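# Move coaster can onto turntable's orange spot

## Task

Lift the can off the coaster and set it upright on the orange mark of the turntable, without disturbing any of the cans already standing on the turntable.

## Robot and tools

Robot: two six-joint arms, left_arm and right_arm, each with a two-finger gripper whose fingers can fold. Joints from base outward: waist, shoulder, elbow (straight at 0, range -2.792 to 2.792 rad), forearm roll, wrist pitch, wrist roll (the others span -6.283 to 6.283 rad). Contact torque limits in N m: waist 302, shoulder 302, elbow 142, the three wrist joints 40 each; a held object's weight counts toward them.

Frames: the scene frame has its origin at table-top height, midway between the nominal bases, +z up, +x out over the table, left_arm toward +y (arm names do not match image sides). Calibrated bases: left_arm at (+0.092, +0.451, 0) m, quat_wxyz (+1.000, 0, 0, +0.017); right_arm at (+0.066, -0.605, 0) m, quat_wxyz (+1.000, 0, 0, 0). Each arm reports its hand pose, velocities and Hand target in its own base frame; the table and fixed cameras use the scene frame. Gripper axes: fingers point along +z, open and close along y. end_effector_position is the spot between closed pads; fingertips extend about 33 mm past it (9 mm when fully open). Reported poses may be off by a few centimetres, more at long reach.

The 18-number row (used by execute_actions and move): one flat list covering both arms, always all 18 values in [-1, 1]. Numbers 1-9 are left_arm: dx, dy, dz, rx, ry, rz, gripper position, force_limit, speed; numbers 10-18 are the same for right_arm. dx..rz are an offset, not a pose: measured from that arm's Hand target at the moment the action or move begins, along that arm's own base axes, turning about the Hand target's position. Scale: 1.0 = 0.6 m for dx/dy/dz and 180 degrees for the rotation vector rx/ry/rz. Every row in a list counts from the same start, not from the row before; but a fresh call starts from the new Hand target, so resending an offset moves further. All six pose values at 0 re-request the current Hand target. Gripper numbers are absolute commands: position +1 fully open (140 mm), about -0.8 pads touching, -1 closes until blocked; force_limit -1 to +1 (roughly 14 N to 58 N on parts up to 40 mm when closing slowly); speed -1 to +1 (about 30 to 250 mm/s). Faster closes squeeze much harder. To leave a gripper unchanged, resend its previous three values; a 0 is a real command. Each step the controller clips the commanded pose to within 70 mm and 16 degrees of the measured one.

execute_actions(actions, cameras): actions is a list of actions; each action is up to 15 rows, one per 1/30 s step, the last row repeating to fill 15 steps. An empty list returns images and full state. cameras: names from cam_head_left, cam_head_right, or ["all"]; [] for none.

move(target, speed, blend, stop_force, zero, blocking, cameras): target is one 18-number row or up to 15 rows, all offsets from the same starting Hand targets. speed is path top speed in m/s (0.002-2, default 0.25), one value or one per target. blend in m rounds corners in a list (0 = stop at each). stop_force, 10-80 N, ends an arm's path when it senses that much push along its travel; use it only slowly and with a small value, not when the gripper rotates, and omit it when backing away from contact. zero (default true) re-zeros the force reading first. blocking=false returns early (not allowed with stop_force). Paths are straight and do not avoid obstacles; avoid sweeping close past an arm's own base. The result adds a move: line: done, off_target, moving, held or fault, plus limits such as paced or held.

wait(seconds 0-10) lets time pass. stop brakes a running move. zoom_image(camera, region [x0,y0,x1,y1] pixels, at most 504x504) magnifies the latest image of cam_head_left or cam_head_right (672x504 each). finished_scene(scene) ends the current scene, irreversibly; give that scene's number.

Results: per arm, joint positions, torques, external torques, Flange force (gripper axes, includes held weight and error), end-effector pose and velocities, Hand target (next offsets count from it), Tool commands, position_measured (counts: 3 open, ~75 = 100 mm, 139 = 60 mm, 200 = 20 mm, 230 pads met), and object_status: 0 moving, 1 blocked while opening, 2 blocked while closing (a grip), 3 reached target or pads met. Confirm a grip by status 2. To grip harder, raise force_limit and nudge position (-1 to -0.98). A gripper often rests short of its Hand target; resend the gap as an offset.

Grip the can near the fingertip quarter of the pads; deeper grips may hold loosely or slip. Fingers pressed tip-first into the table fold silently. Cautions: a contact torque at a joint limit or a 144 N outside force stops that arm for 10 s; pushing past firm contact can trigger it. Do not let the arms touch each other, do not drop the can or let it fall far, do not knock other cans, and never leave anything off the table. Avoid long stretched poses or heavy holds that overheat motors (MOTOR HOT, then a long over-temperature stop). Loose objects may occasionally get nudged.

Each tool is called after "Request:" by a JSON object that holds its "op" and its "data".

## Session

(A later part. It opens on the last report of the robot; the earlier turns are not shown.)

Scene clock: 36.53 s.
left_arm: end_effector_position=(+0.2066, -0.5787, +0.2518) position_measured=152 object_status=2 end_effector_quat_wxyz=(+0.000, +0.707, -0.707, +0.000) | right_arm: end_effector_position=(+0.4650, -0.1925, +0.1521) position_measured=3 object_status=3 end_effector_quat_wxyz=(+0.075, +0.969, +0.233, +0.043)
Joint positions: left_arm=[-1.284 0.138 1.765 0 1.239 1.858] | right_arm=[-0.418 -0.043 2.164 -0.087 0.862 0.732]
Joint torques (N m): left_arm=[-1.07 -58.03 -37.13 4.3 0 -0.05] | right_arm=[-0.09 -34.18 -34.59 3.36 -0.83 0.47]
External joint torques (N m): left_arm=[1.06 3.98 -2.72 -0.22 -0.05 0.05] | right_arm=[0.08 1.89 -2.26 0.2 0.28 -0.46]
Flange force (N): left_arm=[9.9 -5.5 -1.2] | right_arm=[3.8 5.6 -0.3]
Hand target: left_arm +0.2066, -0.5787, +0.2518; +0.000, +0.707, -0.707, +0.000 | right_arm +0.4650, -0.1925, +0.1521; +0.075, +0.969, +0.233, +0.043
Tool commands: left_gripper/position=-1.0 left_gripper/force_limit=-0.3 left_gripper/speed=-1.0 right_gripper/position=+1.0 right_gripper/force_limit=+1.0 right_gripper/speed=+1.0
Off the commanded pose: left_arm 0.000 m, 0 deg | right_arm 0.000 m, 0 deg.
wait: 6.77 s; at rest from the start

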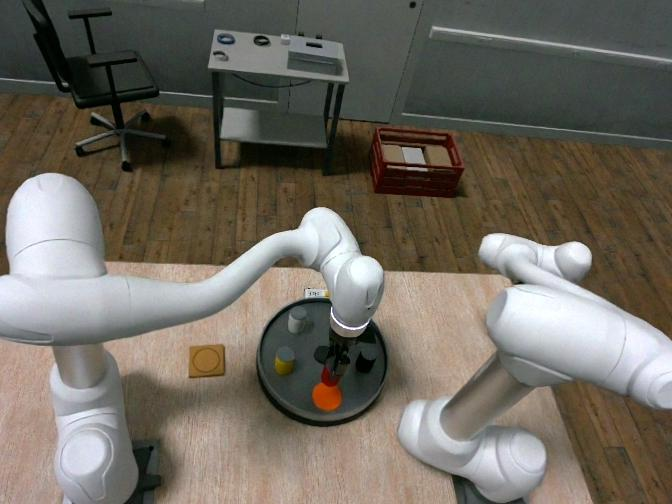

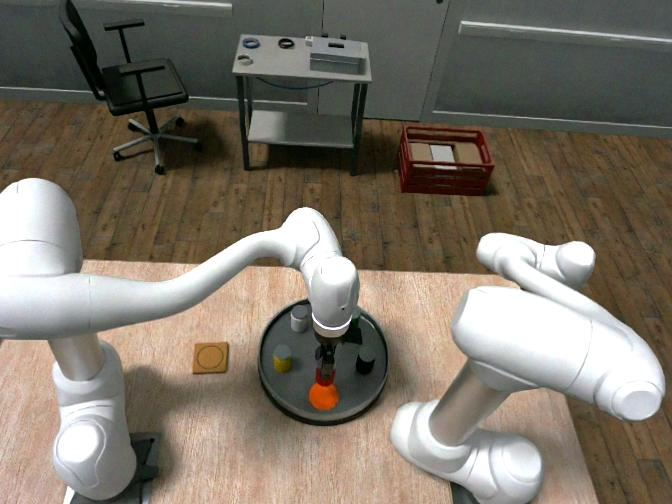

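Request:
{"op": "move", "data": {"target": [0,0,0.174,0,0,0,-1,-0.3,-1,0,0,0,0,0,0,1,1,1], "speed": 0.2}}

Request:
{"op": "wait", "data": {"seconds": 0.5}}

Request:
{"op": "move", "data": {"target": [0,0,-0.174,0,0,0,-1,-0.3,-1,0,0,0,0,0,0,1,1,1], "speed": 0.2}}

Request:
{"op": "wait", "data": {"seconds": 0.03}}

Scene clock: 38.70 s.
left_arm: end_effector_position=(+0.2066, -0.5786, +0.3562) position_measured=152 object_status=2 end_effector_quat_wxyz=(+0.000, +0.707, -0.707, +0.000) | right_arm: end_effector_position=(+0.4650, -0.1925, +0.1521) position_measured=3 object_status=3 end_effector_quat_wxyz=(+0.075, +0.969, +0.233, +0.043)
Joint positions: left_arm=[-1.284 0.098 1.618 0 1.426 1.858] | right_arm=[-0.418 -0.043 2.164 -0.087 0.862 0.732]
Joint torques (N m): left_arm=[-0.85 -55.54 -38.81 4.48 -0.06 -0.08] | right_arm=[-0.49 -34 -34.61 3.39 -0.92 0.56]
External joint torques (N m): left_arm=[0.98 3.39 -2.96 -0.21 0.01 0.08] | right_arm=[0.5 1.62 -2.19 0.17 0.37 -0.55]
Flange force (N): left_arm=[9.6 -5.2 -3.8] | right_arm=[4.0 4.8 -0.8]
Hand target: left_arm +0.2066, -0.5787, +0.3562; +0.000, +0.707, -0.707, +0.000 | right_arm +0.4650, -0.1925, +0.1521; +0.075, +0.969, +0.233, +0.043
Off the commanded pose: left_arm 0.000 m, 0 deg | right_arm 0.000 m, 0 deg.
move: done

Scene clock: 39.20 s.
left_arm: end_effector_position=(+0.2066, -0.5787, +0.3562) position_measured=152 object_status=2 end_effector_quat_wxyz=(+0.000, +0.707, -0.707, +0.000) | right_arm: end_effector_position=(+0.4650, -0.1925, +0.1521) position_measured=3 object_status=3 end_effector_quat_wxyz=(+0.075, +0.969, +0.233, +0.043)
Joint positions: left_arm=[-1.284 0.098 1.618 0 1.426 1.858] | right_arm=[-0.418 -0.043 2.164 -0.087 0.862 0.732]
Joint torques (N m): left_arm=[-0.86 -55.67 -39.04 4.49 -0.05 -0.08] | right_arm=[-0.53 -33.88 -34.59 3.38 -0.95 0.56]
External joint torques (N m): left_arm=[0.84 3.85 -2.71 -0.23 -0.01 0.08] | right_arm=[0.5 1.55 -2.44 0.19 0.38 -0.55]
Flange force (N): left_arm=[9.9 -5.1 -3.3] | right_arm=[4.2 5.1 -1.2]
Hand target: left_arm +0.2066, -0.5787, +0.3562; +0.000, +0.707, -0.707, +0.000 | right_arm +0.4650, -0.1925, +0.1521; +0.075, +0.969, +0.233, +0.043
Tool commands: left_gripper/position=-1.0 left_gripper/force_limit=-0.3 left_gripper/speed=-1.0 right_gripper/position=+1.0 right_gripper/force_limit=+1.0 right_gripper/speed=+1.0
Off the commanded pose: left_arm 0.000 m, 0 deg | right_arm 0.000 m, 0 deg.
wait: 0.50 s; at rest by 0.17 s

Scene clock: 40.10 s.
left_arm: end_effector_position=(+0.2066, -0.5787, +0.2519) position_measured=152 object_status=2 end_effector_quat_wxyz=(+0.000, +0.707, -0.707, +0.000) | right_arm: end_effector_position=(+0.4650, -0.1925, +0.1521) position_measured=3 object_status=3 end_effector_quat_wxyz=(+0.075, +0.969, +0.233, +0.043)
Joint positions: left_arm=[-1.284 0.138 1.765 0 1.239 1.858] | right_arm=[-0.418 -0.043 2.164 -0.087 0.862 0.732]
Joint torques (N m): left_arm=[-1.1 -57.78 -37.12 4.27 0 -0.1] | right_arm=[-0.79 -34 -34.62 3.46 -0.83 0.48]
External joint torques (N m): left_arm=[1.13 3.6 -2.78 -0.19 -0.05 0.1] | right_arm=[0.82 1.64 -2.05 0.08 0.29 -0.48]
Flange force (N): left_arm=[9.4 -5.5 -1.5] | right_arm=[4.6 4.0 -0.5]
Hand target: left_arm +0.2066, -0.5787, +0.2518; +0.000, +0.707, -0.707, +0.000 | right_arm +0.4650, -0.1925, +0.1521; +0.075, +0.969, +0.233, +0.043
Off the commanded pose: left_arm 0.000 m, 0 deg | right_arm 0.000 m, 0 deg.
move: done

Scene clock: 40.13 s.
left_arm: end_effector_position=(+0.2066, -0.5787, +0.2518) position_measured=152 object_status=2 end_effector_quat_wxyz=(+0.000, +0.707, -0.707, +0.000) | right_arm: end_effector_position=(+0.4650, -0.1925, +0.1521) position_measured=3 object_status=3 end_effector_quat_wxyz=(+0.075, +0.969, +0.233, +0.043)
Joint positions: left_arm=[-1.284 0.138 1.765 0 1.239 1.858] | right_arm=[-0.418 -0.043 2.164 -0.087 0.862 0.732]
Joint torques (N m): left_arm=[-1.34 -57.85 -37 4.28 0 -0.08] | right_arm=[-0.45 -33.91 -34.54 3.38 -0.92 0.51]
External joint torques (N m): left_arm=[1.35 3.65 -2.89 -0.21 -0.06 0.08] | right_arm=[0.43 1.47 -2.52 0.21 0.35 -0.5]
Flange force (N): left_arm=[9.6 -5.9 -1.6] | right_arm=[4.2 5.1 -1.2]
Hand target: left_arm +0.2066, -0.5787, +0.2518; +0.000, +0.707, -0.707, +0.000 | right_arm +0.4650, -0.1925, +0.1521; +0.075, +0.969, +0.233, +0.043
Tool commands: left_gripper/position=-1.0 left_gripper/force_limit=-0.3 left_gripper/speed=-1.0 right_gripper/position=+1.0 right_gripper/force_limit=+1.0 right_gripper/speed=+1.0
Off the commanded pose: left_arm 0.000 m, 0 deg | right_arm 0.000 m, 0 deg.
wait: 0.03 s; no rest

Request:
{"op": "wait", "data": {"seconds": 0.5}}

Scene clock: 40.83 s.
left_arm: end_effector_position=(+0.2066, -0.5787, +0.2518) position_measured=152 object_status=2 end_effector_quat_wxyz=(+0.000, +0.707, -0.707, +0.000) | right_arm: end_effector_position=(+0.4650, -0.1925, +0.1521) position_measured=3 object_status=3 end_effector_quat_wxyz=(+0.075, +0.969, +0.233, +0.043)
Joint positions: left_arm=[-1.284 0.138 1.765 0 1.239 1.858] | right_arm=[-0.418 -0.043 2.164 -0.087 0.862 0.732]
Joint torques (N m): left_arm=[-1.05 -58.04 -37.02 4.28 -0.01 -0.08] | right_arm=[-0.62 -33.62 -34.61 3.35 -0.91 0.59]
External joint torques (N m): left_arm=[1.02 4 -2.83 -0.21 -0.05 0.08] | right_arm=[0.65 1.22 -2.08 0.21 0.38 -0.58]
Flange force (N): left_arm=[10.2 -5.5 -1.4] | right_arm=[3.7 4.1 -1.3]
Hand target: left_arm +0.2066, -0.5787, +0.2518; +0.000, +0.707, -0.707, +0.000 | right_arm +0.4650, -0.1925, +0.1521; +0.075, +0.969, +0.233, +0.043
Tool commands: left_gripper/position=-1.0 left_gripper/force_limit=-0.3 left_gripper/speed=-1.0 right_gripper/position=+1.0 right_gripper/force_limit=+1.0 right_gripper/speed=+1.0
Off the commanded pose: left_arm 0.000 m, 0 deg | right_arm 0.000 m, 0 deg.
wait: 0.50 s; at rest from the start

Request:
{"op": "wait", "data": {"seconds": 3.7}}

Request:
{"op": "move", "data": {"target": [0,0,-0.174,0,0,0,-1,-0.3,-1,0,0,0,0,0,0,1,1,1], "speed": 0.2}}

Request:
{"op": "execute_actions", "data": {"actions": [[[0,0,0,0,0,0,1,1,1,0,0,0,0,0,0,1,1,1]]]}}

Request:
{"op": "move", "data": {"target": [0,0,0.35,0,0,0,1,1,1,0,0,0,0,0,0,1,1,1], "speed": 0.2, "cameras": ["all"]}}

Request:
{"op": "zoom_image", "data": {"camera": "cam_head_left", "region": [230, 280, 410, 460]}}

Request:
{"op": "zoom_image", "data": {"camera": "cam_head_right", "region": [230, 280, 410, 460]}}

Scene clock: 44.90 s.
left_arm: end_effector_position=(+0.2066, -0.5787, +0.2518) position_measured=152 object_status=2 end_effector_quat_wxyz=(+0.000, +0.707, -0.707, +0.000) | right_arm: end_effector_position=(+0.4650, -0.1925, +0.1521) position_measured=3 object_status=3 end_effector_quat_wxyz=(+0.075, +0.969, +0.233, +0.043)
Joint positions: left_arm=[-1.284 0.138 1.765 0 1.239 1.858] | right_arm=[-0.418 -0.043 2.164 -0.087 0.862 0.732]
Joint torques (N m): left_arm=[-1.22 -58.19 -37.16 4.3 -0.01 -0.11] | right_arm=[-0.42 -34.03 -34.51 3.4 -0.93 0.53]
External joint torques (N m): left_arm=[1.27 4.03 -2.69 -0.23 -0.04 0.11] | right_arm=[0.4 1.74 -2.3 0.16 0.39 -0.52]
Flange force (N): left_arm=[9.8 -5.9 -1.2] | right_arm=[4.2 5.2 -0.8]
Hand target: left_arm +0.2066, -0.5787, +0.2518; +0.000, +0.707, -0.707, +0.000 | right_arm +0.4650, -0.1925, +0.1521; +0.075, +0.969, +0.233, +0.043
Tool commands: left_gripper/position=-1.0 left_gripper/force_limit=-0.3 left_gripper/speed=-1.0 right_gripper/position=+1.0 right_gripper/force_limit=+1.0 right_gripper/speed=+1.0
Off the commanded pose: left_arm 0.000 m, 0 deg | right_arm 0.000 m, 0 deg.
wait: 3.70 s; at rest from the start

Scene clock: 45.80 s.
left_arm: end_effector_position=(+0.2066, -0.5787, +0.1474) position_measured=152 object_status=2 end_effector_quat_wxyz=(+0.000, +0.707, -0.707, +0.000) | right_arm: end_effector_position=(+0.4650, -0.1925, +0.1521) position_measured=3 object_status=3 end_effector_quat_wxyz=(+0.075, +0.969, +0.233, +0.043)
Joint positions: left_arm=[-1.284 0.21 1.883 0 1.049 1.858] | right_arm=[-0.418 -0.043 2.164 -0.087 0.862 0.732]
Joint torques (N m): left_arm=[-0.83 -61.91 -33.85 3.92 -0.11 -0.09] | right_arm=[-0.15 -33.9 -34.6 3.36 -0.91 0.5]
External joint torques (N m): left_arm=[0.76 3.73 -2.71 -0.19 0.06 0.09] | right_arm=[0.14 1.69 -2.06 0.18 0.38 -0.5]
Flange force (N): left_arm=[9.6 -4.9 0.4] | right_arm=[3.4 5.1 -0.6]
Hand target: left_arm +0.2066, -0.5787, +0.1474; +0.000, +0.707, -0.707, +0.000 | right_arm +0.4650, -0.1925, +0.1521; +0.075, +0.969, +0.233, +0.043
Off the commanded pose: left_arm 0.000 m, 0 deg | right_arm 0.000 m, 0 deg.
move: done

Scene clock: 46.50 s.
left_arm: end_effector_position=(+0.2066, -0.5787, +0.1474) position_measured=3 object_status=0 end_effector_quat_wxyz=(+0.000, +0.707, -0.707, +0.000) | right_arm: end_effector_position=(+0.4650, -0.1925, +0.1521) position_measured=3 object_status=3 end_effector_quat_wxyz=(+0.075, +0.969, +0.233, +0.043)
Joint positions: left_arm=[-1.284 0.21 1.883 0 1.049 1.858] | right_arm=[-0.418 -0.043 2.164 -0.087 0.862 0.732]
Joint torques (N m): left_arm=[-1.08 -61.05 -33.11 3.94 -0.01 -0.06] | right_arm=[-0.31 -33.96 -34.6 3.44 -0.89 0.51]
External joint torques (N m): left_arm=[1.08 2.92 -3.42 -0.21 -0.04 0.06] | right_arm=[0.29 1.56 -2.41 0.14 0.33 -0.5]
Flange force (N): left_arm=[9.5 -5.4 -0.9] | right_arm=[3.9 5.2 -1.0]
Hand target: left_arm +0.2066, -0.5787, +0.1474; +0.000, +0.707, -0.707, +0.000 | right_arm +0.4650, -0.1925, +0.1521; +0.075, +0.969, +0.233, +0.043
Off the commanded pose: left_arm 0.000 m, 0 deg | right_arm 0.000 m, 0 deg.
Step readings (end_effector_position of left_arm | right_arm):
0: (+0.2066, -0.5787, +0.1474) | (+0.4650, -0.1925, +0.1521)
1: (+0.2066, -0.5787, +0.1474) | (+0.4650, -0.1925, +0.1521)
2: (+0.2066, -0.5787, +0.1474) | (+0.4650, -0.1925, +0.1521)
4: (+0.2066, -0.5787, +0.1474) | (+0.4650, -0.1925, +0.1521)
8: (+0.2066, -0.5787, +0.1474) | (+0.4650, -0.1925, +0.1521)
15: (+0.2066, -0.5787, +0.1474) | (+0.4650, -0.1925, +0.1521)

Scene clock: 47.90 s.
left_arm: end_effector_position=(+0.2066, -0.5786, +0.3574) position_measured=3 object_status=3 end_effector_quat_wxyz=(+0.000, +0.707, -0.707, +0.000) | right_arm: end_effector_position=(+0.4650, -0.1925, +0.1521) position_measured=3 object_status=3 end_effector_quat_wxyz=(+0.075, +0.969, +0.233, +0.043)
Joint positions: left_arm=[-1.284 0.097 1.616 0 1.428 1.858] | right_arm=[-0.418 -0.043 2.164 -0.087 0.862 0.732]
Joint torques (N m): left_arm=[-1.09 -55.1 -38.2 4.5 -0.03 -0.11] | right_arm=[-0.31 -34.18 -34.56 3.42 -0.87 0.54]
External joint torques (N m): left_arm=[1.13 3.23 -3.54 -0.23 -0.02 0.11] | right_arm=[0.32 1.8 -2.25 0.14 0.33 -0.54]
Flange force (N): left_arm=[10.2 -5.8 -4.7] | right_arm=[4.0 5.3 -0.5]
Hand target: left_arm +0.2066, -0.5787, +0.3574; +0.000, +0.707, -0.707, +0.000 | right_arm +0.4650, -0.1925, +0.1521; +0.075, +0.969, +0.233, +0.043
Off the commanded pose: left_arm 0.000 m, 0 deg | right_arm 0.000 m, 0 deg.
move: done

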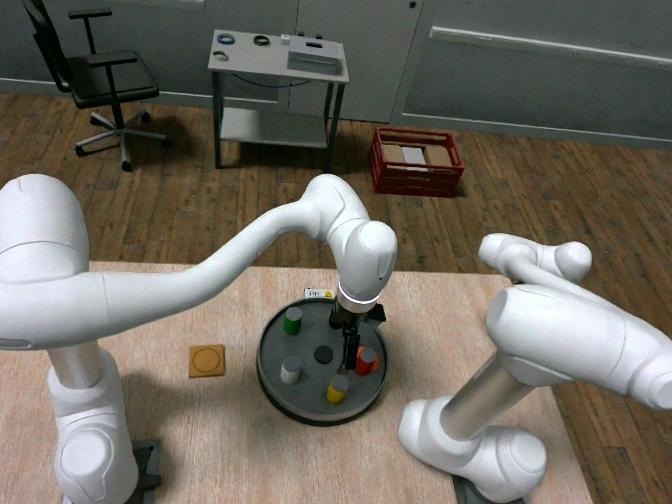

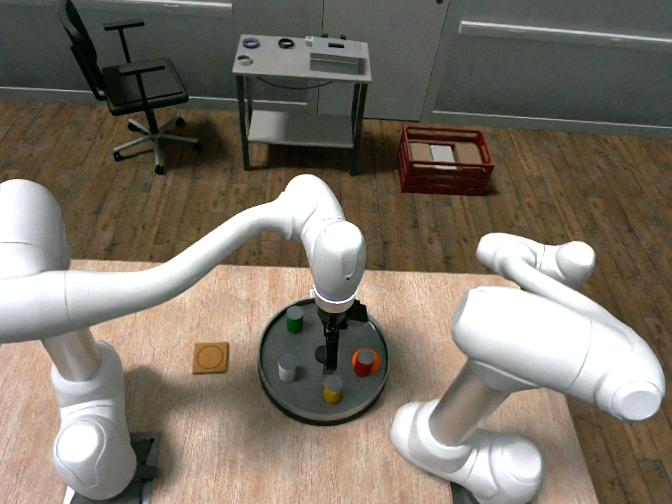

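Scaled by 2.800 from the camera's 672x504 image, which has a finer 960x720 frame.

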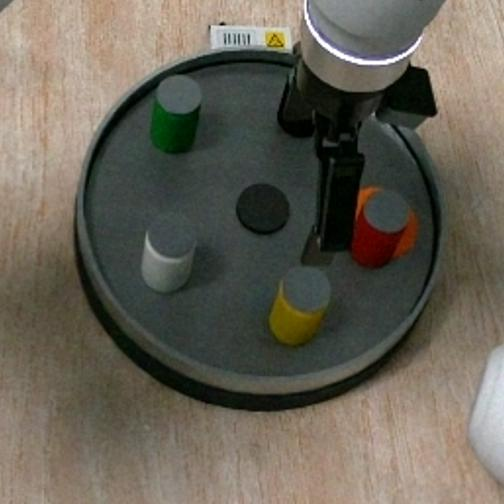

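Scaled by 2.800 from the camera's 672x504 image, which has a finer 960x720 frame.

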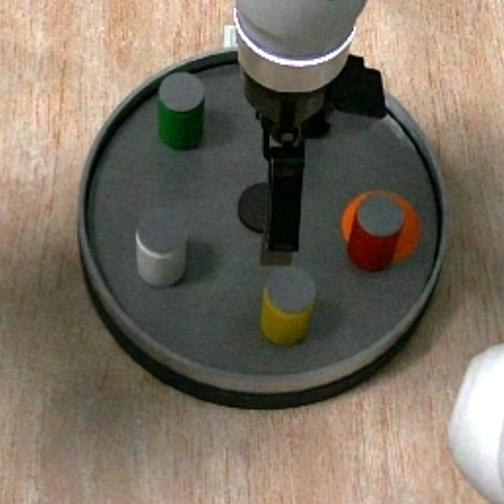

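Request:
{"op": "move", "data": {"target": [0,0,-0.35,0,0,0,0.486,-0.3,1,0,0,0,0,0,0,1,1,1], "speed": 0.25}}

Request:
{"op": "wait", "data": {"seconds": 0.1, "cameras": ["cam_head_right"]}}

Scene clock: 51.03 s.
left_arm: end_effector_position=(+0.2066, -0.5787, +0.1475) position_measured=68 object_status=3 end_effector_quat_wxyz=(+0.000, +0.707, -0.707, +0.000) | right_arm: end_effector_position=(+0.4650, -0.1925, +0.1521) position_measured=3 object_status=3 end_effector_quat_wxyz=(+0.075, +0.969, +0.233, +0.043)
Joint positions: left_arm=[-1.284 0.21 1.883 0 1.049 1.858] | right_arm=[-0.418 -0.043 2.164 -0.087 0.862 0.732]
Joint torques (N m): left_arm=[-0.91 -61.47 -33.02 3.95 0 -0.08] | right_arm=[-0.51 -33.9 -34.58 3.38 -0.91 0.52]
External joint torques (N m): left_arm=[0.86 3.19 -3.56 -0.21 -0.05 0.08] | right_arm=[0.54 1.49 -2.18 0.18 0.37 -0.51]
Flange force (N): left_arm=[10.2 -5.3 -0.8] | right_arm=[4.0 4.6 -1.0]
Hand target: left_arm +0.2066, -0.5787, +0.1474; +0.000, +0.707, -0.707, +0.000 | right_arm +0.4650, -0.1925, +0.1521; +0.075, +0.969, +0.233, +0.043
Off the commanded pose: left_arm 0.000 m, 0 deg | right_arm 0.000 m, 0 deg.
move: done

Scene clock: 51.13 s.
left_arm: end_effector_position=(+0.2066, -0.5787, +0.1475) position_measured=68 object_status=3 end_effector_quat_wxyz=(+0.000, +0.707, -0.707, +0.000) | right_arm: end_effector_position=(+0.4650, -0.1925, +0.1521) position_measured=3 object_status=3 end_effector_quat_wxyz=(+0.075, +0.969, +0.233, +0.043)
Joint positions: left_arm=[-1.284 0.21 1.883 0 1.049 1.858] | right_arm=[-0.418 -0.043 2.164 -0.087 0.862 0.732]
Joint torques (N m): left_arm=[-1.19 -60.37 -33.09 3.95 -0.02 -0.05] | right_arm=[-0.38 -33.97 -34.64 3.38 -0.87 0.49]
External joint torques (N m): left_arm=[1.28 2.16 -3.47 -0.2 -0.04 0.05] | right_arm=[0.38 1.63 -2.19 0.18 0.32 -0.49]
Flange force (N): left_arm=[8.5 -5.3 -1.6] | right_arm=[4.0 4.9 -0.7]
Hand target: left_arm +0.2066, -0.5787, +0.1474; +0.000, +0.707, -0.707, +0.000 | right_arm +0.4650, -0.1925, +0.1521; +0.075, +0.969, +0.233, +0.043
Tool commands: left_gripper/position=+0.486 left_gripper/force_limit=-0.3 left_gripper/speed=+1.0 right_gripper/position=+1.0 right_gripper/force_limit=+1.0 right_gripper/speed=+1.0
Off the commanded pose: left_arm 0.000 m, 0 deg | right_arm 0.000 m, 0 deg.
wait: 0.10 s; no rest
Images, in order (width x height): cam_head_right 672x504.

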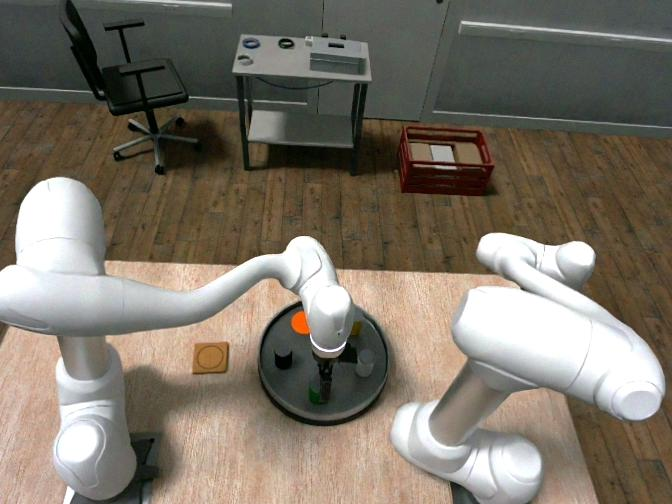

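Request:
{"op": "wait", "data": {"seconds": 3.05}}

Request:
{"op": "execute_actions", "data": {"actions": [[[0,0,0,0,0,0,-1,-0.3,-0.7,0,0,0,0,0,0,1,1,1]]]}}

Request:
{"op": "move", "data": {"target": [0.02,-0.09,0.3,0,0,0,-1,-0.3,-0.7,0,0,0,0,0,0,1,1,1], "speed": 0.3, "cameras": ["all"]}}

Request:
{"op": "zoom_image", "data": {"camera": "cam_head_left", "region": [230, 280, 410, 460]}}

Request:
{"op": "zoom_image", "data": {"camera": "cam_head_right", "region": [230, 280, 410, 460]}}

Scene clock: 54.57 s.
left_arm: end_effector_position=(+0.2066, -0.5787, +0.1474) position_measured=68 object_status=3 end_effector_quat_wxyz=(+0.000, +0.707, -0.707, +0.000) | right_arm: end_effector_position=(+0.4650, -0.1925, +0.1521) position_measured=3 object_status=3 end_effector_quat_wxyz=(+0.075, +0.969, +0.233, +0.043)
Joint positions: left_arm=[-1.284 0.21 1.883 0 1.049 1.858] | right_arm=[-0.418 -0.043 2.164 -0.087 0.862 0.732]
Joint torques (N m): left_arm=[-1.11 -61.3 -33.09 3.95 0.01 -0.04] | right_arm=[-0.66 -34.07 -34.68 3.4 -0.88 0.51]
External joint torques (N m): left_arm=[1.15 3.07 -3.48 -0.22 -0.06 0.04] | right_arm=[0.65 1.59 -2.4 0.19 0.31 -0.5]
Flange force (N): left_arm=[9.8 -5.5 -0.8] | right_arm=[4.6 4.8 -0.9]
Hand target: left_arm +0.2066, -0.5787, +0.1474; +0.000, +0.707, -0.707, +0.000 | right_arm +0.4650, -0.1925, +0.1521; +0.075, +0.969, +0.233, +0.043
Tool commands: left_gripper/position=+0.486 left_gripper/force_limit=-0.3 left_gripper/speed=+1.0 right_gripper/position=+1.0 right_gripper/force_limit=+1.0 right_gripper/speed=+1.0
Off the commanded pose: left_arm 0.000 m, 0 deg | right_arm 0.000 m, 0 deg.
wait: 3.07 s; at rest from the start

Scene clock: 56.43 s.
left_arm: end_effector_position=(+0.2066, -0.5787, +0.1474) position_measured=231 object_status=3 end_effector_quat_wxyz=(+0.000, +0.707, -0.707, +0.000) | right_arm: end_effector_position=(+0.4650, -0.1925, +0.1521) position_measured=3 object_status=3 end_effector_quat_wxyz=(+0.075, +0.969, +0.233, +0.043)
Joint positions: left_arm=[-1.284 0.21 1.883 0 1.049 1.858] | right_arm=[-0.418 -0.043 2.164 -0.087 0.862 0.732]
Joint torques (N m): left_arm=[-1.15 -61.01 -32.88 3.98 0.12 -0.09] | right_arm=[-0.46 -34.4 -34.8 3.42 -0.87 0.53]
External joint torques (N m): left_arm=[1.18 2.7 -3.7 -0.24 -0.17 0.09] | right_arm=[0.49 1.84 -2.13 0.16 0.32 -0.52]
Flange force (N): left_arm=[9.6 -5.6 -1.1] | right_arm=[4.3 4.9 -0.4]
Hand target: left_arm +0.2066, -0.5787, +0.1474; +0.000, +0.707, -0.707, +0.000 | right_arm +0.4650, -0.1925, +0.1521; +0.075, +0.969, +0.233, +0.043
Off the commanded pose: left_arm 0.000 m, 0 deg | right_arm 0.000 m, 0 deg.
Step readings (end_effector_position of left_arm | right_arm):
0: (+0.2066, -0.5787, +0.1474) | (+0.4650, -0.1925, +0.1521)
1: (+0.2066, -0.5787, +0.1474) | (+0.4650, -0.1925, +0.1521)
2: (+0.2066, -0.5787, +0.1474) | (+0.4650, -0.1925, +0.1521)
4: (+0.2066, -0.5787, +0.1474) | (+0.4650, -0.1925, +0.1521)
8: (+0.2066, -0.5787, +0.1474) | (+0.4650, -0.1925, +0.1521)
15: (+0.2066, -0.5787, +0.1474) | (+0.4650, -0.1925, +0.1521)

Scene clock: 57.47 s.
left_arm: end_effector_position=(+0.2186, -0.6326, +0.3273) position_measured=231 object_status=3 end_effector_quat_wxyz=(+0.000, +0.707, -0.707, +0.000) | right_arm: end_effector_position=(+0.4650, -0.1925, +0.1521) position_measured=3 object_status=3 end_effector_quat_wxyz=(+0.075, +0.969, +0.233, +0.043)
Joint positions: left_arm=[-1.29 0.193 1.56 0 1.39 1.852] | right_arm=[-0.418 -0.043 2.164 -0.087 0.862 0.732]
Joint torques (N m): left_arm=[-0.98 -64.5 -37.75 4.48 0 -0.09] | right_arm=[-0.62 -34.14 -34.67 3.36 -0.93 0.55]
External joint torques (N m): left_arm=[1.05 3.16 -3.67 -0.24 -0.05 0.08] | right_arm=[0.63 1.7 -2.18 0.2 0.38 -0.54]
Flange force (N): left_arm=[11.0 -5.6 -4.4] | right_arm=[4.3 4.7 -0.8]
Hand target: left_arm +0.2186, -0.6327, +0.3274; +0.000, +0.707, -0.707, +0.000 | right_arm +0.4650, -0.1925, +0.1521; +0.075, +0.969, +0.233, +0.043
Off the commanded pose: left_arm 0.000 m, 0 deg | right_arm 0.000 m, 0 deg.
move: done

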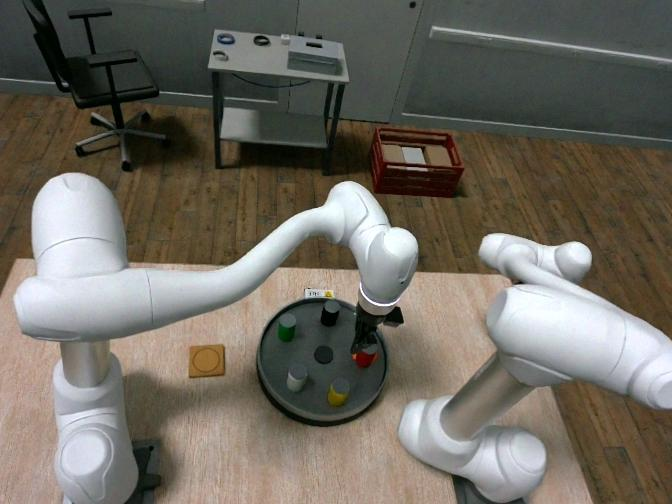

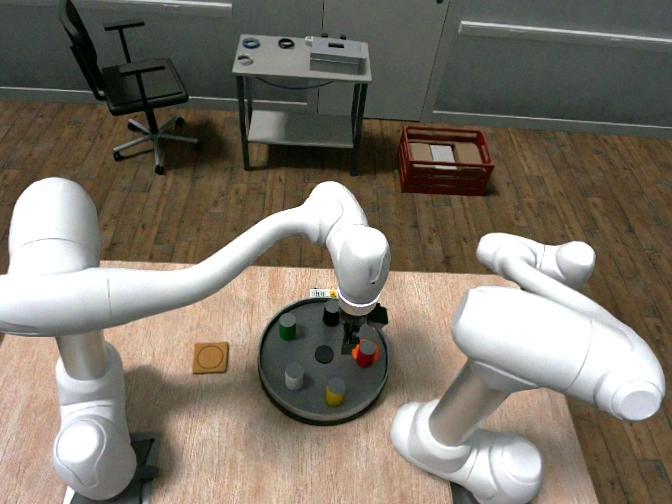

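Scaled by 2.800 from the camera's 672x504 image, which has a finer 960x720 frame.

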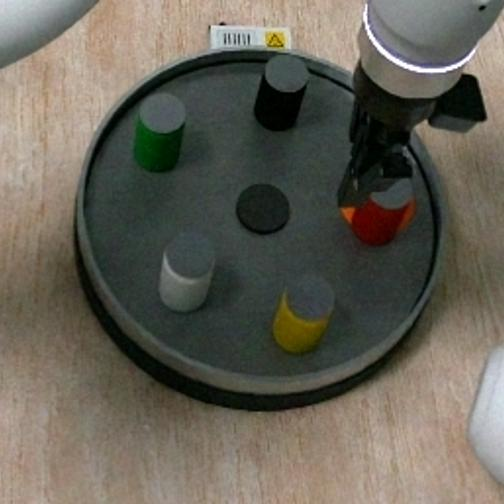

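Scaled by 2.800 from the camera's 672x504 image, which has a finer 960x720 frame.

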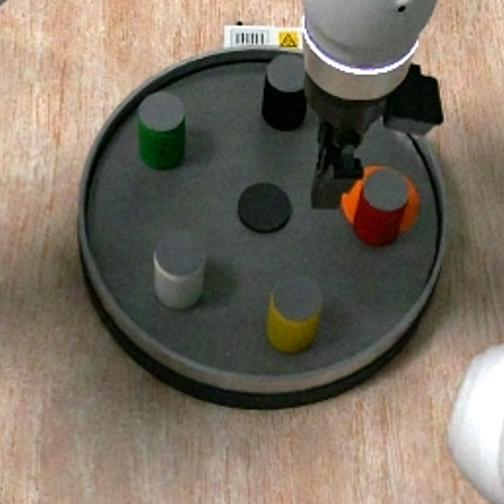

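Request:
{"op": "move", "data": {"target": [[-0.0017,0.1817,-0.05,0,0,0,0.357,-0.3,1,0,0,0,0,0,0,1,1,1],[-0.0017,0.1817,-0.3,0,0,0,0.357,-0.3,1,0,0,0,0,0,0,1,1,1]], "speed": 0.3, "blend": [0.03,0]}}

Request:
{"op": "wait", "data": {"seconds": 0.05}}

Scene clock: 61.30 s.
left_arm: end_effector_position=(+0.2176, -0.5237, +0.1475) position_measured=84 object_status=3 end_effector_quat_wxyz=(+0.000, +0.707, -0.707, +0.000) | right_arm: end_effector_position=(+0.4650, -0.1925, +0.1521) position_measured=3 object_status=3 end_effector_quat_wxyz=(+0.075, +0.969, +0.233, +0.043)
Joint positions: left_arm=[-1.238 0.139 1.969 0 1.033 1.904] | right_arm=[-0.418 -0.043 2.164 -0.087 0.862 0.732]
Joint torques (N m): left_arm=[-1.03 -53.53 -32.69 3.95 -0.02 -0.06] | right_arm=[-0.7 -33.71 -34.61 3.42 -0.97 0.49]
External joint torques (N m): left_arm=[0.97 2.75 -3.54 -0.26 -0.03 0.06] | right_arm=[0.68 1.35 -2.26 0.15 0.42 -0.48]
Flange force (N): left_arm=[9.0 -5.7 -1.1] | right_arm=[4.3 4.3 -1.3]
Hand target: left_arm +0.2176, -0.5237, +0.1474; +0.000, +0.707, -0.707, +0.000 | right_arm +0.4650, -0.1925, +0.1521; +0.075, +0.969, +0.233, +0.043
Off the commanded pose: left_arm 0.000 m, 0 deg | right_arm 0.000 m, 0 deg.
move: done

Scene clock: 61.37 s.
left_arm: end_effector_position=(+0.2176, -0.5237, +0.1475) position_measured=84 object_status=3 end_effector_quat_wxyz=(+0.000, +0.707, -0.707, +0.000) | right_arm: end_effector_position=(+0.4650, -0.1925, +0.1521) position_measured=3 object_status=3 end_effector_quat_wxyz=(+0.075, +0.969, +0.233, +0.043)
Joint positions: left_arm=[-1.238 0.139 1.969 0 1.033 1.904] | right_arm=[-0.418 -0.043 2.164 -0.087 0.862 0.732]
Joint torques (N m): left_arm=[-1.14 -53.45 -32.67 3.87 0.01 -0.1] | right_arm=[-0.3 -34.19 -34.66 3.36 -0.91 0.53]
External joint torques (N m): left_arm=[1.06 2.78 -3.57 -0.18 -0.06 0.1] | right_arm=[0.31 1.78 -2.16 0.2 0.37 -0.52]
Flange force (N): left_arm=[9.0 -6.0 -1.1] | right_arm=[3.9 5.2 -0.6]
Hand target: left_arm +0.2176, -0.5237, +0.1474; +0.000, +0.707, -0.707, +0.000 | right_arm +0.4650, -0.1925, +0.1521; +0.075, +0.969, +0.233, +0.043
Tool commands: left_gripper/position=+0.357 left_gripper/force_limit=-0.3 left_gripper/speed=+1.0 right_gripper/position=+1.0 right_gripper/force_limit=+1.0 right_gripper/speed=+1.0
Off the commanded pose: left_arm 0.000 m, 0 deg | right_arm 0.000 m, 0 deg.
wait: 0.07 s; no rest

Request:
{"op": "wait", "data": {"seconds": 2.2}}

Request:
{"op": "move", "data": {"target": [[-0.018,-0.092,0,0,0,0,-1,-0.3,-0.7,0,0,0,0,0,0,1,1,1],[0,-0.183,0,0,0,0,-1,-0.3,-0.7,0,0,0,0,0,0,1,1,1],[0,-0.233,0.333,0,0,0,-1,-0.3,-0.7,0,0,0,0,0,0,1,1,1]], "speed": [0.09,0.09,0.3], "blend": [0.02,0.015,0], "cameras": ["all"]}}

Request:
{"op": "zoom_image", "data": {"camera": "cam_head_left", "region": [230, 280, 410, 460]}}

Request:
{"op": "zoom_image", "data": {"camera": "cam_head_right", "region": [230, 280, 410, 460]}}

Scene clock: 63.87 s.
left_arm: end_effector_position=(+0.2176, -0.5237, +0.1474) position_measured=84 object_status=3 end_effector_quat_wxyz=(+0.000, +0.707, -0.707, +0.000) | right_arm: end_effector_position=(+0.4650, -0.1925, +0.1521) position_measured=3 object_status=3 end_effector_quat_wxyz=(+0.075, +0.969, +0.233, +0.043)
Joint positions: left_arm=[-1.238 0.14 1.969 0 1.033 1.904] | right_arm=[-0.418 -0.043 2.164 -0.087 0.862 0.732]
Joint torques (N m): left_arm=[-1.04 -53.3 -32.67 3.9 0.01 -0.03] | right_arm=[-0.4 -33.5 -34.66 3.37 -0.97 0.52]
External joint torques (N m): left_arm=[1 2.55 -3.59 -0.2 -0.06 0.03] | right_arm=[0.4 1.02 -2.31 0.21 0.41 -0.51]
Flange force (N): left_arm=[8.8 -5.6 -1.3] | right_arm=[3.4 4.5 -1.7]
Hand target: left_arm +0.2176, -0.5237, +0.1474; +0.000, +0.707, -0.707, +0.000 | right_arm +0.4650, -0.1925, +0.1521; +0.075, +0.969, +0.233, +0.043
Tool commands: left_gripper/position=+0.357 left_gripper/force_limit=-0.3 left_gripper/speed=+1.0 right_gripper/position=+1.0 right_gripper/force_limit=+1.0 right_gripper/speed=+1.0
Off the commanded pose: left_arm 0.000 m, 0 deg | right_arm 0.000 m, 0 deg.
wait: 2.20 s; at rest from the start

Scene clock: 66.17 s.
left_arm: end_effector_position=(+0.2176, -0.6634, +0.3472) position_measured=152 object_status=2 end_effector_quat_wxyz=(+0.000, +0.707, -0.707, +0.000) | right_arm: end_effector_position=(+0.4650, -0.1925, +0.1521) position_measured=3 object_status=3 end_effector_quat_wxyz=(+0.075, +0.969, +0.233, +0.043)
Joint positions: left_arm=[-1.303 0.234 1.473 0 1.435 1.838] | right_arm=[-0.418 -0.043 2.164 -0.087 0.862 0.732]
Joint torques (N m): left_arm=[-1.15 -70.64 -38.79 4.46 -0.01 -0.07] | right_arm=[-0.61 -34.26 -34.67 3.38 -0.93 0.53]
External joint torques (N m): left_arm=[1.07 4.92 -2.96 -0.19 -0.05 0.07] | right_arm=[0.6 1.91 -2.24 0.19 0.38 -0.52]
Flange force (N): left_arm=[12.8 -5.9 -3.4] | right_arm=[4.6 5.0 -0.5]
Hand target: left_arm +0.2176, -0.6635, +0.3472; +0.000, +0.707, -0.707, +0.000 | right_arm +0.4650, -0.1925, +0.1521; +0.075, +0.969, +0.233, +0.043
Off the commanded pose: left_arm 0.000 m, 0 deg | right_arm 0.000 m, 0 deg.
move: done

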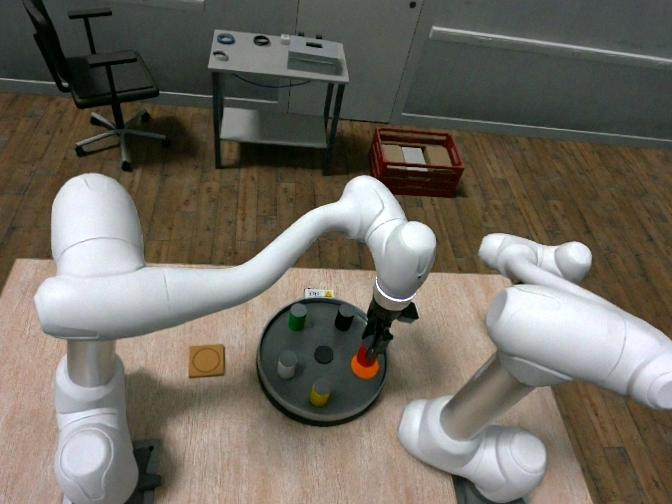

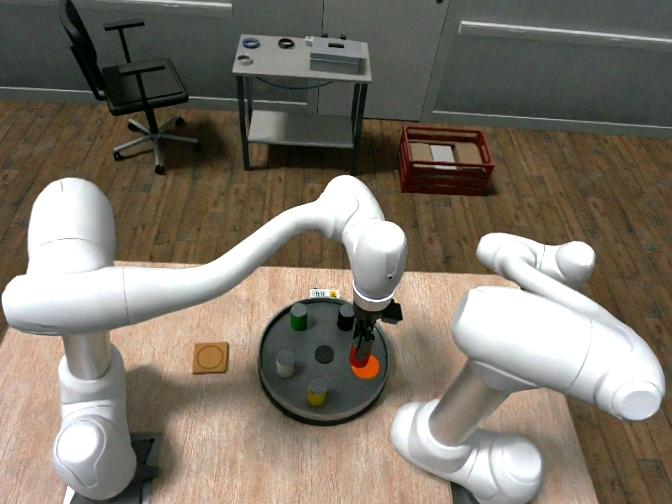

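Scaled by 2.800 from the camera's 672x504 image, which has a finer 960x720 frame.

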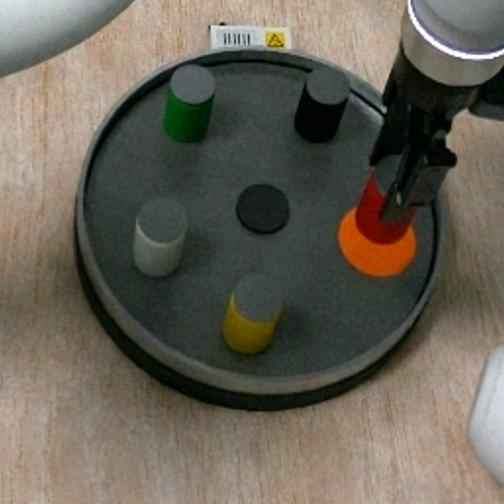

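Scaled by 2.800 from the camera's 672x504 image, which has a finer 960x720 frame.

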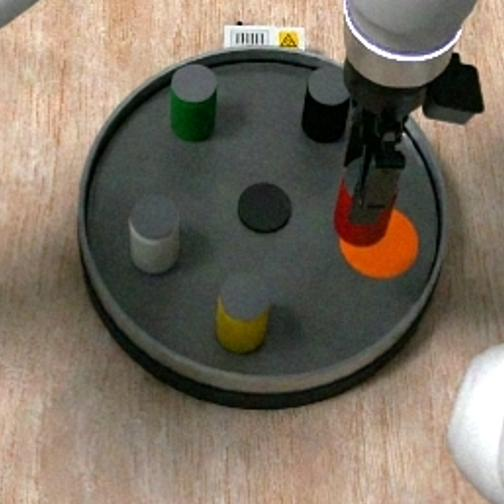

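Request:
{"op": "move", "data": {"target": [-0.0183,0.1413,-0.159,0,0,0,-1,-0.3,-0.7,0,0,0,0,0,0,1,1,1], "speed": 0.2}}

Request:
{"op": "wait", "data": {"seconds": 0.05}}

Scene clock: 67.77 s.
left_arm: end_effector_position=(+0.2066, -0.5787, +0.2518) position_measured=152 object_status=2 end_effector_quat_wxyz=(+0.000, +0.707, -0.707, +0.000) | right_arm: end_effector_position=(+0.4650, -0.1925, +0.1521) position_measured=3 object_status=3 end_effector_quat_wxyz=(+0.075, +0.969, +0.233, +0.043)
Joint positions: left_arm=[-1.284 0.138 1.765 0 1.239 1.858] | right_arm=[-0.418 -0.043 2.164 -0.087 0.862 0.732]
Joint torques (N m): left_arm=[-1.24 -58.16 -37.23 4.3 -0.02 -0.06] | right_arm=[-0.73 -33.95 -34.59 3.41 -0.89 0.5]
External joint torques (N m): left_arm=[1.23 4.11 -2.6 -0.22 -0.03 0.06] | right_arm=[0.74 1.63 -2.13 0.14 0.35 -0.49]
Flange force (N): left_arm=[9.8 -5.7 -1.1] | right_arm=[4.5 4.3 -0.8]
Hand target: left_arm +0.2066, -0.5787, +0.2518; +0.000, +0.707, -0.707, +0.000 | right_arm +0.4650, -0.1925, +0.1521; +0.075, +0.969, +0.233, +0.043
Off the commanded pose: left_arm 0.000 m, 0 deg | right_arm 0.000 m, 0 deg.
move: done

Scene clock: 67.83 s.
left_arm: end_effector_position=(+0.2066, -0.5787, +0.2518) position_measured=152 object_status=2 end_effector_quat_wxyz=(+0.000, +0.707, -0.707, +0.000) | right_arm: end_effector_position=(+0.4650, -0.1925, +0.1521) position_measured=3 object_status=3 end_effector_quat_wxyz=(+0.075, +0.969, +0.233, +0.043)
Joint positions: left_arm=[-1.284 0.138 1.765 0 1.239 1.858] | right_arm=[-0.418 -0.043 2.164 -0.087 0.862 0.732]
Joint torques (N m): left_arm=[-0.98 -58.1 -37.34 4.28 0.04 -0.07] | right_arm=[-0.63 -33.91 -34.71 3.35 -0.92 0.48]
External joint torques (N m): left_arm=[1.03 3.91 -2.54 -0.2 -0.09 0.07] | right_arm=[0.62 1.54 -2.16 0.21 0.37 -0.47]
Flange force (N): left_arm=[9.5 -5.3 -1.0] | right_arm=[4.3 4.4 -0.9]
Hand target: left_arm +0.2066, -0.5787, +0.2518; +0.000, +0.707, -0.707, +0.000 | right_arm +0.4650, -0.1925, +0.1521; +0.075, +0.969, +0.233, +0.043
Tool commands: left_gripper/position=-1.0 left_gripper/force_limit=-0.3 left_gripper/speed=-0.7 right_gripper/position=+1.0 right_gripper/force_limit=+1.0 right_gripper/speed=+1.0
Off the commanded pose: left_arm 0.000 m, 0 deg | right_arm 0.000 m, 0 deg.
wait: 0.07 s; no rest

Request:
{"op": "wait", "data": {"seconds": 5.55, "cameras": ["all"]}}

Request:
{"op": "zoom_image", "data": {"camera": "cam_head_left", "region": [260, 310, 400, 450]}}

Request:
{"op": "zoom_image", "data": {"camera": "cam_head_right", "region": [260, 310, 400, 450]}}

Scene clock: 74.07 s.
left_arm: end_effector_position=(+0.2066, -0.5787, +0.2518) position_measured=152 object_status=2 end_effector_quat_wxyz=(+0.000, +0.707, -0.707, +0.000) | right_arm: end_effector_position=(+0.4650, -0.1925, +0.1521) position_measured=3 object_status=3 end_effector_quat_wxyz=(+0.075, +0.969, +0.233, +0.043)
Joint positions: left_arm=[-1.284 0.138 1.765 0 1.239 1.858] | right_arm=[-0.418 -0.043 2.164 -0.087 0.862 0.732]
Joint torques (N m): left_arm=[-0.86 -58.23 -37.16 4.25 -0.01 -0.09] | right_arm=[-0.72 -33.71 -34.57 3.41 -0.85 0.53]
External joint torques (N m): left_arm=[0.86 4.09 -2.72 -0.18 -0.05 0.09] | right_arm=[0.73 1.26 -2.33 0.16 0.3 -0.52]
Flange force (N): left_arm=[10.2 -5.3 -1.2] | right_arm=[4.3 4.3 -1.3]
Hand target: left_arm +0.2066, -0.5787, +0.2518; +0.000, +0.707, -0.707, +0.000 | right_arm +0.4650, -0.1925, +0.1521; +0.075, +0.969, +0.233, +0.043
Tool commands: left_gripper/position=-1.0 left_gripper/force_limit=-0.3 left_gripper/speed=-0.7 right_gripper/position=+1.0 right_gripper/force_limit=+1.0 right_gripper/speed=+1.0
Off the commanded pose: left_arm 0.000 m, 0 deg | right_arm 0.000 m, 0 deg.
wait: 5.57 s; at rest from the start

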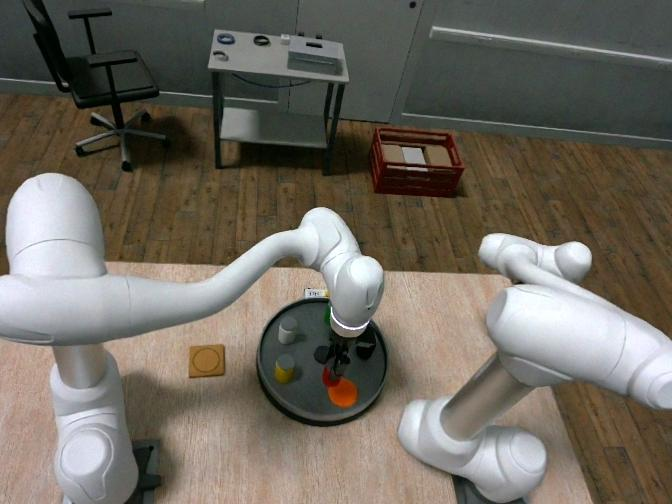

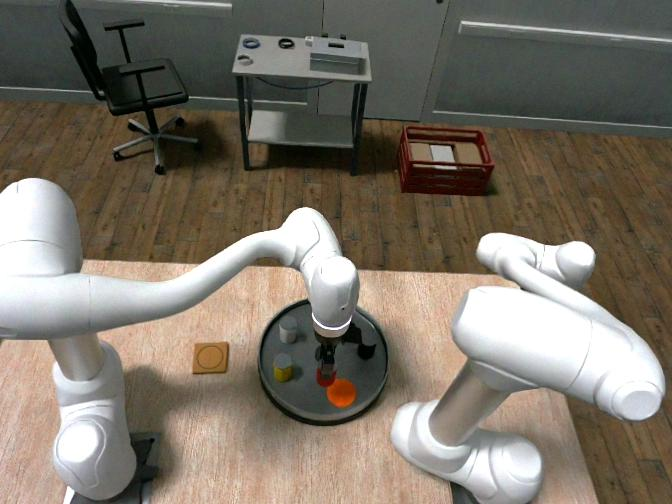

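Scaled by 3.600 from the camera's 672x504 image, which has a finer 960x720 frame.

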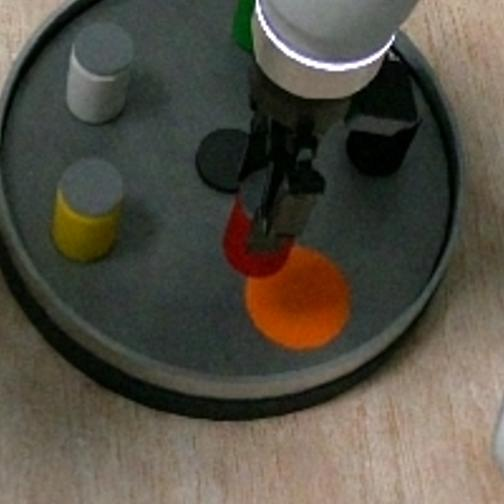

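Scaled by 3.600 from the camera's 672x504 image, which has a finer 960x720 frame.

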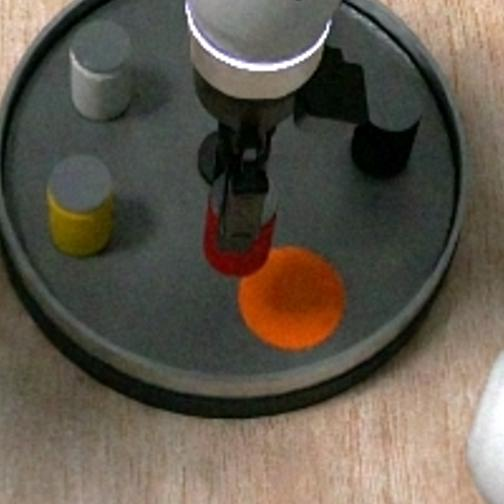

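Request:
{"op": "wait", "data": {"seconds": 2.5}}

Scene clock: 76.80 s.
left_arm: end_effector_position=(+0.2066, -0.5787, +0.2518) position_measured=152 object_status=2 end_effector_quat_wxyz=(+0.000, +0.707, -0.707, +0.000) | right_arm: end_effector_position=(+0.4650, -0.1925, +0.1521) position_measured=3 object_status=3 end_effector_quat_wxyz=(+0.075, +0.969, +0.233, +0.043)
Joint positions: left_arm=[-1.284 0.138 1.765 0 1.239 1.858] | right_arm=[-0.418 -0.043 2.164 -0.087 0.862 0.732]
Joint torques (N m): left_arm=[-0.86 -58.36 -37.1 4.28 -0.03 -0.09] | right_arm=[-0.65 -34.01 -34.43 3.37 -0.87 0.51]
External joint torques (N m): left_arm=[0.87 4.16 -2.8 -0.2 -0.02 0.09] | right_arm=[0.64 1.7 -2.38 0.19 0.33 -0.51]
Flange force (N): left_arm=[10.4 -5.4 -1.3] | right_arm=[4.6 4.9 -0.8]
Hand target: left_arm +0.2066, -0.5787, +0.2518; +0.000, +0.707, -0.707, +0.000 | right_arm +0.4650, -0.1925, +0.1521; +0.075, +0.969, +0.233, +0.043
Tool commands: left_gripper/position=-1.0 left_gripper/force_limit=-0.3 left_gripper/speed=-0.7 right_gripper/position=+1.0 right_gripper/force_limit=+1.0 right_gripper/speed=+1.0
Off the commanded pose: left_arm 0.000 m, 0 deg | right_arm 0.000 m, 0 deg.
wait: 2.50 s; at rest from the start

Request:
{"op": "wait", "data": {"seconds": 4.43}}

Request:
{"op": "move", "data": {"target": [0,0,-0.174,0,0,0,-1,-0.3,-0.7,0,0,0,0,0,0,1,1,1], "speed": 0.2}}

Request:
{"op": "execute_actions", "data": {"actions": [[[0,0,0,0,0,0,1,1,1,0,0,0,0,0,0,1,1,1]]]}}

Request:
{"op": "move", "data": {"target": [0,0,0.35,0,0,0,1,1,1,0,0,0,0,0,0,1,1,1], "speed": 0.2, "cameras": ["all"]}}

Request:
{"op": "zoom_image", "data": {"camera": "cam_head_left", "region": [230, 280, 410, 460]}}

Request:
{"op": "zoom_image", "data": {"camera": "cam_head_right", "region": [230, 280, 410, 460]}}

Scene clock: 81.60 s.
left_arm: end_effector_position=(+0.2066, -0.5787, +0.2518) position_measured=152 object_status=2 end_effector_quat_wxyz=(+0.000, +0.707, -0.707, +0.000) | right_arm: end_effector_position=(+0.4650, -0.1925, +0.1521) position_measured=3 object_status=3 end_effector_quat_wxyz=(+0.075, +0.969, +0.233, +0.043)
Joint positions: left_arm=[-1.284 0.138 1.765 0 1.239 1.858] | right_arm=[-0.418 -0.043 2.164 -0.087 0.862 0.732]
Joint torques (N m): left_arm=[-1.27 -58.07 -37.18 4.29 -0.02 -0.08] | right_arm=[-0.25 -34.32 -34.69 3.35 -0.94 0.53]
External joint torques (N m): left_arm=[1.15 4.07 -2.64 -0.23 -0.03 0.08] | right_arm=[0.22 2.04 -2.17 0.21 0.4 -0.52]
Flange force (N): left_arm=[9.9 -5.7 -1.1] | right_arm=[4.0 5.6 -0.3]
Hand target: left_arm +0.2066, -0.5787, +0.2518; +0.000, +0.707, -0.707, +0.000 | right_arm +0.4650, -0.1925, +0.1521; +0.075, +0.969, +0.233, +0.043
Tool commands: left_gripper/position=-1.0 left_gripper/force_limit=-0.3 left_gripper/speed=-0.7 right_gripper/position=+1.0 right_gripper/force_limit=+1.0 right_gripper/speed=+1.0
Off the commanded pose: left_arm 0.000 m, 0 deg | right_arm 0.000 m, 0 deg.
wait: 4.43 s; at rest from the start

Scene clock: 82.50 s.
left_arm: end_effector_position=(+0.2066, -0.5787, +0.1475) position_measured=152 object_status=2 end_effector_quat_wxyz=(+0.000, +0.707, -0.707, +0.000) | right_arm: end_effector_position=(+0.4650, -0.1925, +0.1521) position_measured=3 object_status=3 end_effector_quat_wxyz=(+0.075, +0.969, +0.233, +0.043)
Joint positions: left_arm=[-1.284 0.21 1.883 0 1.049 1.858] | right_arm=[-0.418 -0.043 2.164 -0.087 0.862 0.732]
Joint torques (N m): left_arm=[-0.87 -57.44 -30.21 4.11 0.49 -0.04] | right_arm=[-0.23 -33.97 -34.69 3.39 -0.94 0.51]
External joint torques (N m): left_arm=[0.88 -0.61 -6.33 -0.38 -0.54 0.04] | right_arm=[0.22 1.65 -2.13 0.17 0.39 -0.5]
Flange force (N): left_arm=[9.6 -5.0 -5.8] | right_arm=[3.6 5.1 -0.7]
Hand target: left_arm +0.2066, -0.5787, +0.1474; +0.000, +0.707, -0.707, +0.000 | right_arm +0.4650, -0.1925, +0.1521; +0.075, +0.969, +0.233, +0.043
Off the commanded pose: left_arm 0.000 m, 0 deg | right_arm 0.000 m, 0 deg.
move: done

Scene clock: 83.23 s.
left_arm: end_effector_position=(+0.2066, -0.5787, +0.1474) position_measured=3 object_status=0 end_effector_quat_wxyz=(+0.000, +0.707, -0.707, +0.000) | right_arm: end_effector_position=(+0.4650, -0.1925, +0.1521) position_measured=3 object_status=3 end_effector_quat_wxyz=(+0.075, +0.969, +0.233, +0.043)
Joint positions: left_arm=[-1.284 0.21 1.883 0 1.049 1.858] | right_arm=[-0.418 -0.043 2.164 -0.087 0.862 0.732]
Joint torques (N m): left_arm=[-1.08 -61.13 -33.25 3.94 0 -0.1] | right_arm=[-0.52 -33.73 -34.6 3.37 -0.89 0.54]
External joint torques (N m): left_arm=[1.18 2.9 -3.31 -0.19 -0.05 0.1] | right_arm=[0.52 1.23 -2.39 0.2 0.34 -0.53]
Flange force (N): left_arm=[9.2 -5.5 -0.7] | right_arm=[3.9 4.6 -1.4]
Hand target: left_arm +0.2066, -0.5787, +0.1474; +0.000, +0.707, -0.707, +0.000 | right_arm +0.4650, -0.1925, +0.1521; +0.075, +0.969, +0.233, +0.043
Off the commanded pose: left_arm 0.000 m, 0 deg | right_arm 0.000 m, 0 deg.
Step readings (end_effector_position of left_arm | right_arm):
0: (+0.2066, -0.5787, +0.1475) | (+0.4650, -0.1925, +0.1521)
1: (+0.2066, -0.5787, +0.1475) | (+0.4650, -0.1925, +0.1521)
2: (+0.2066, -0.5787, +0.1475) | (+0.4650, -0.1925, +0.1521)
4: (+0.2066, -0.5787, +0.1474) | (+0.4650, -0.1925, +0.1521)
8: (+0.2066, -0.5787, +0.1474) | (+0.4650, -0.1925, +0.1521)
15: (+0.2066, -0.5787, +0.1474) | (+0.4650, -0.1925, +0.1521)

Scene clock: 84.63 s.
left_arm: end_effector_position=(+0.2066, -0.5786, +0.3574) position_measured=3 object_status=3 end_effector_quat_wxyz=(+0.000, +0.707, -0.707, +0.000) | right_arm: end_effector_position=(+0.4650, -0.1925, +0.1521) position_measured=3 object_status=3 end_effector_quat_wxyz=(+0.075, +0.969, +0.233, +0.043)
Joint positions: left_arm=[-1.284 0.097 1.616 0 1.428 1.858] | right_arm=[-0.418 -0.043 2.164 -0.087 0.862 0.732]
Joint torques (N m): left_arm=[-1.14 -55.24 -38.22 4.5 0.01 -0.11] | right_arm=[-0.5 -33.82 -34.72 3.4 -0.95 0.48]
External joint torques (N m): left_arm=[1.14 3.39 -3.52 -0.23 -0.06 0.11] | right_arm=[0.51 1.34 -2.23 0.18 0.4 -0.47]
Flange force (N): left_arm=[10.4 -5.9 -4.6] | right_arm=[4.0 4.5 -1.3]
Hand target: left_arm +0.2066, -0.5787, +0.3574; +0.000, +0.707, -0.707, +0.000 | right_arm +0.4650, -0.1925, +0.1521; +0.075, +0.969, +0.233, +0.043
Off the commanded pose: left_arm 0.000 m, 0 deg | right_arm 0.000 m, 0 deg.
move: done

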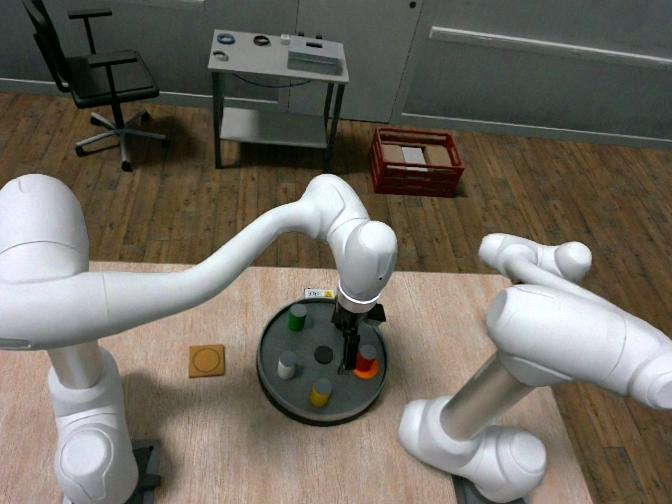

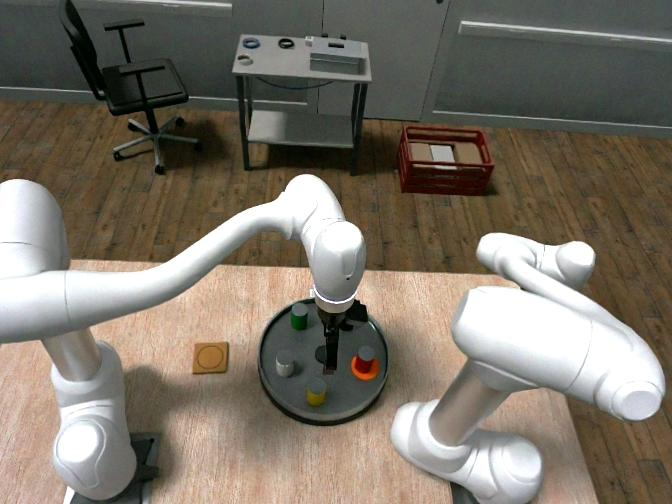

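Scaled by 2.800 from the camera's 672x504 image, which has a finer 960x720 frame.

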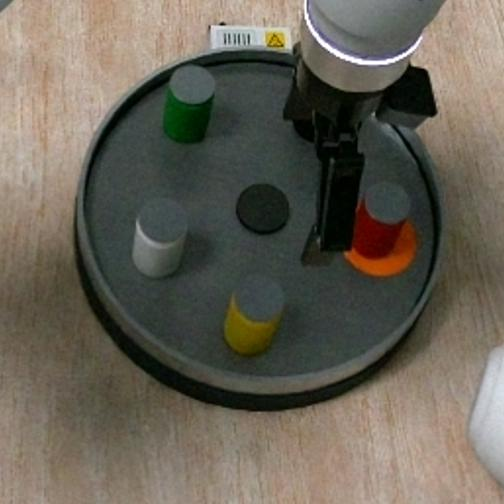

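Scaled by 2.800 from the camera's 672x504 image, which has a finer 960x720 frame.

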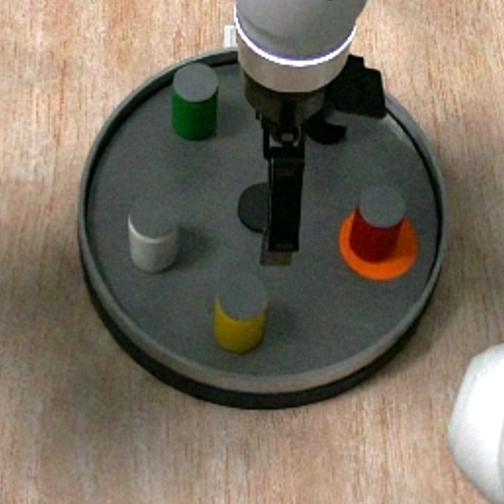

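Request:
{"op": "finished_scene", "data": {"scene": 1}}

The scene is finished: the task was done.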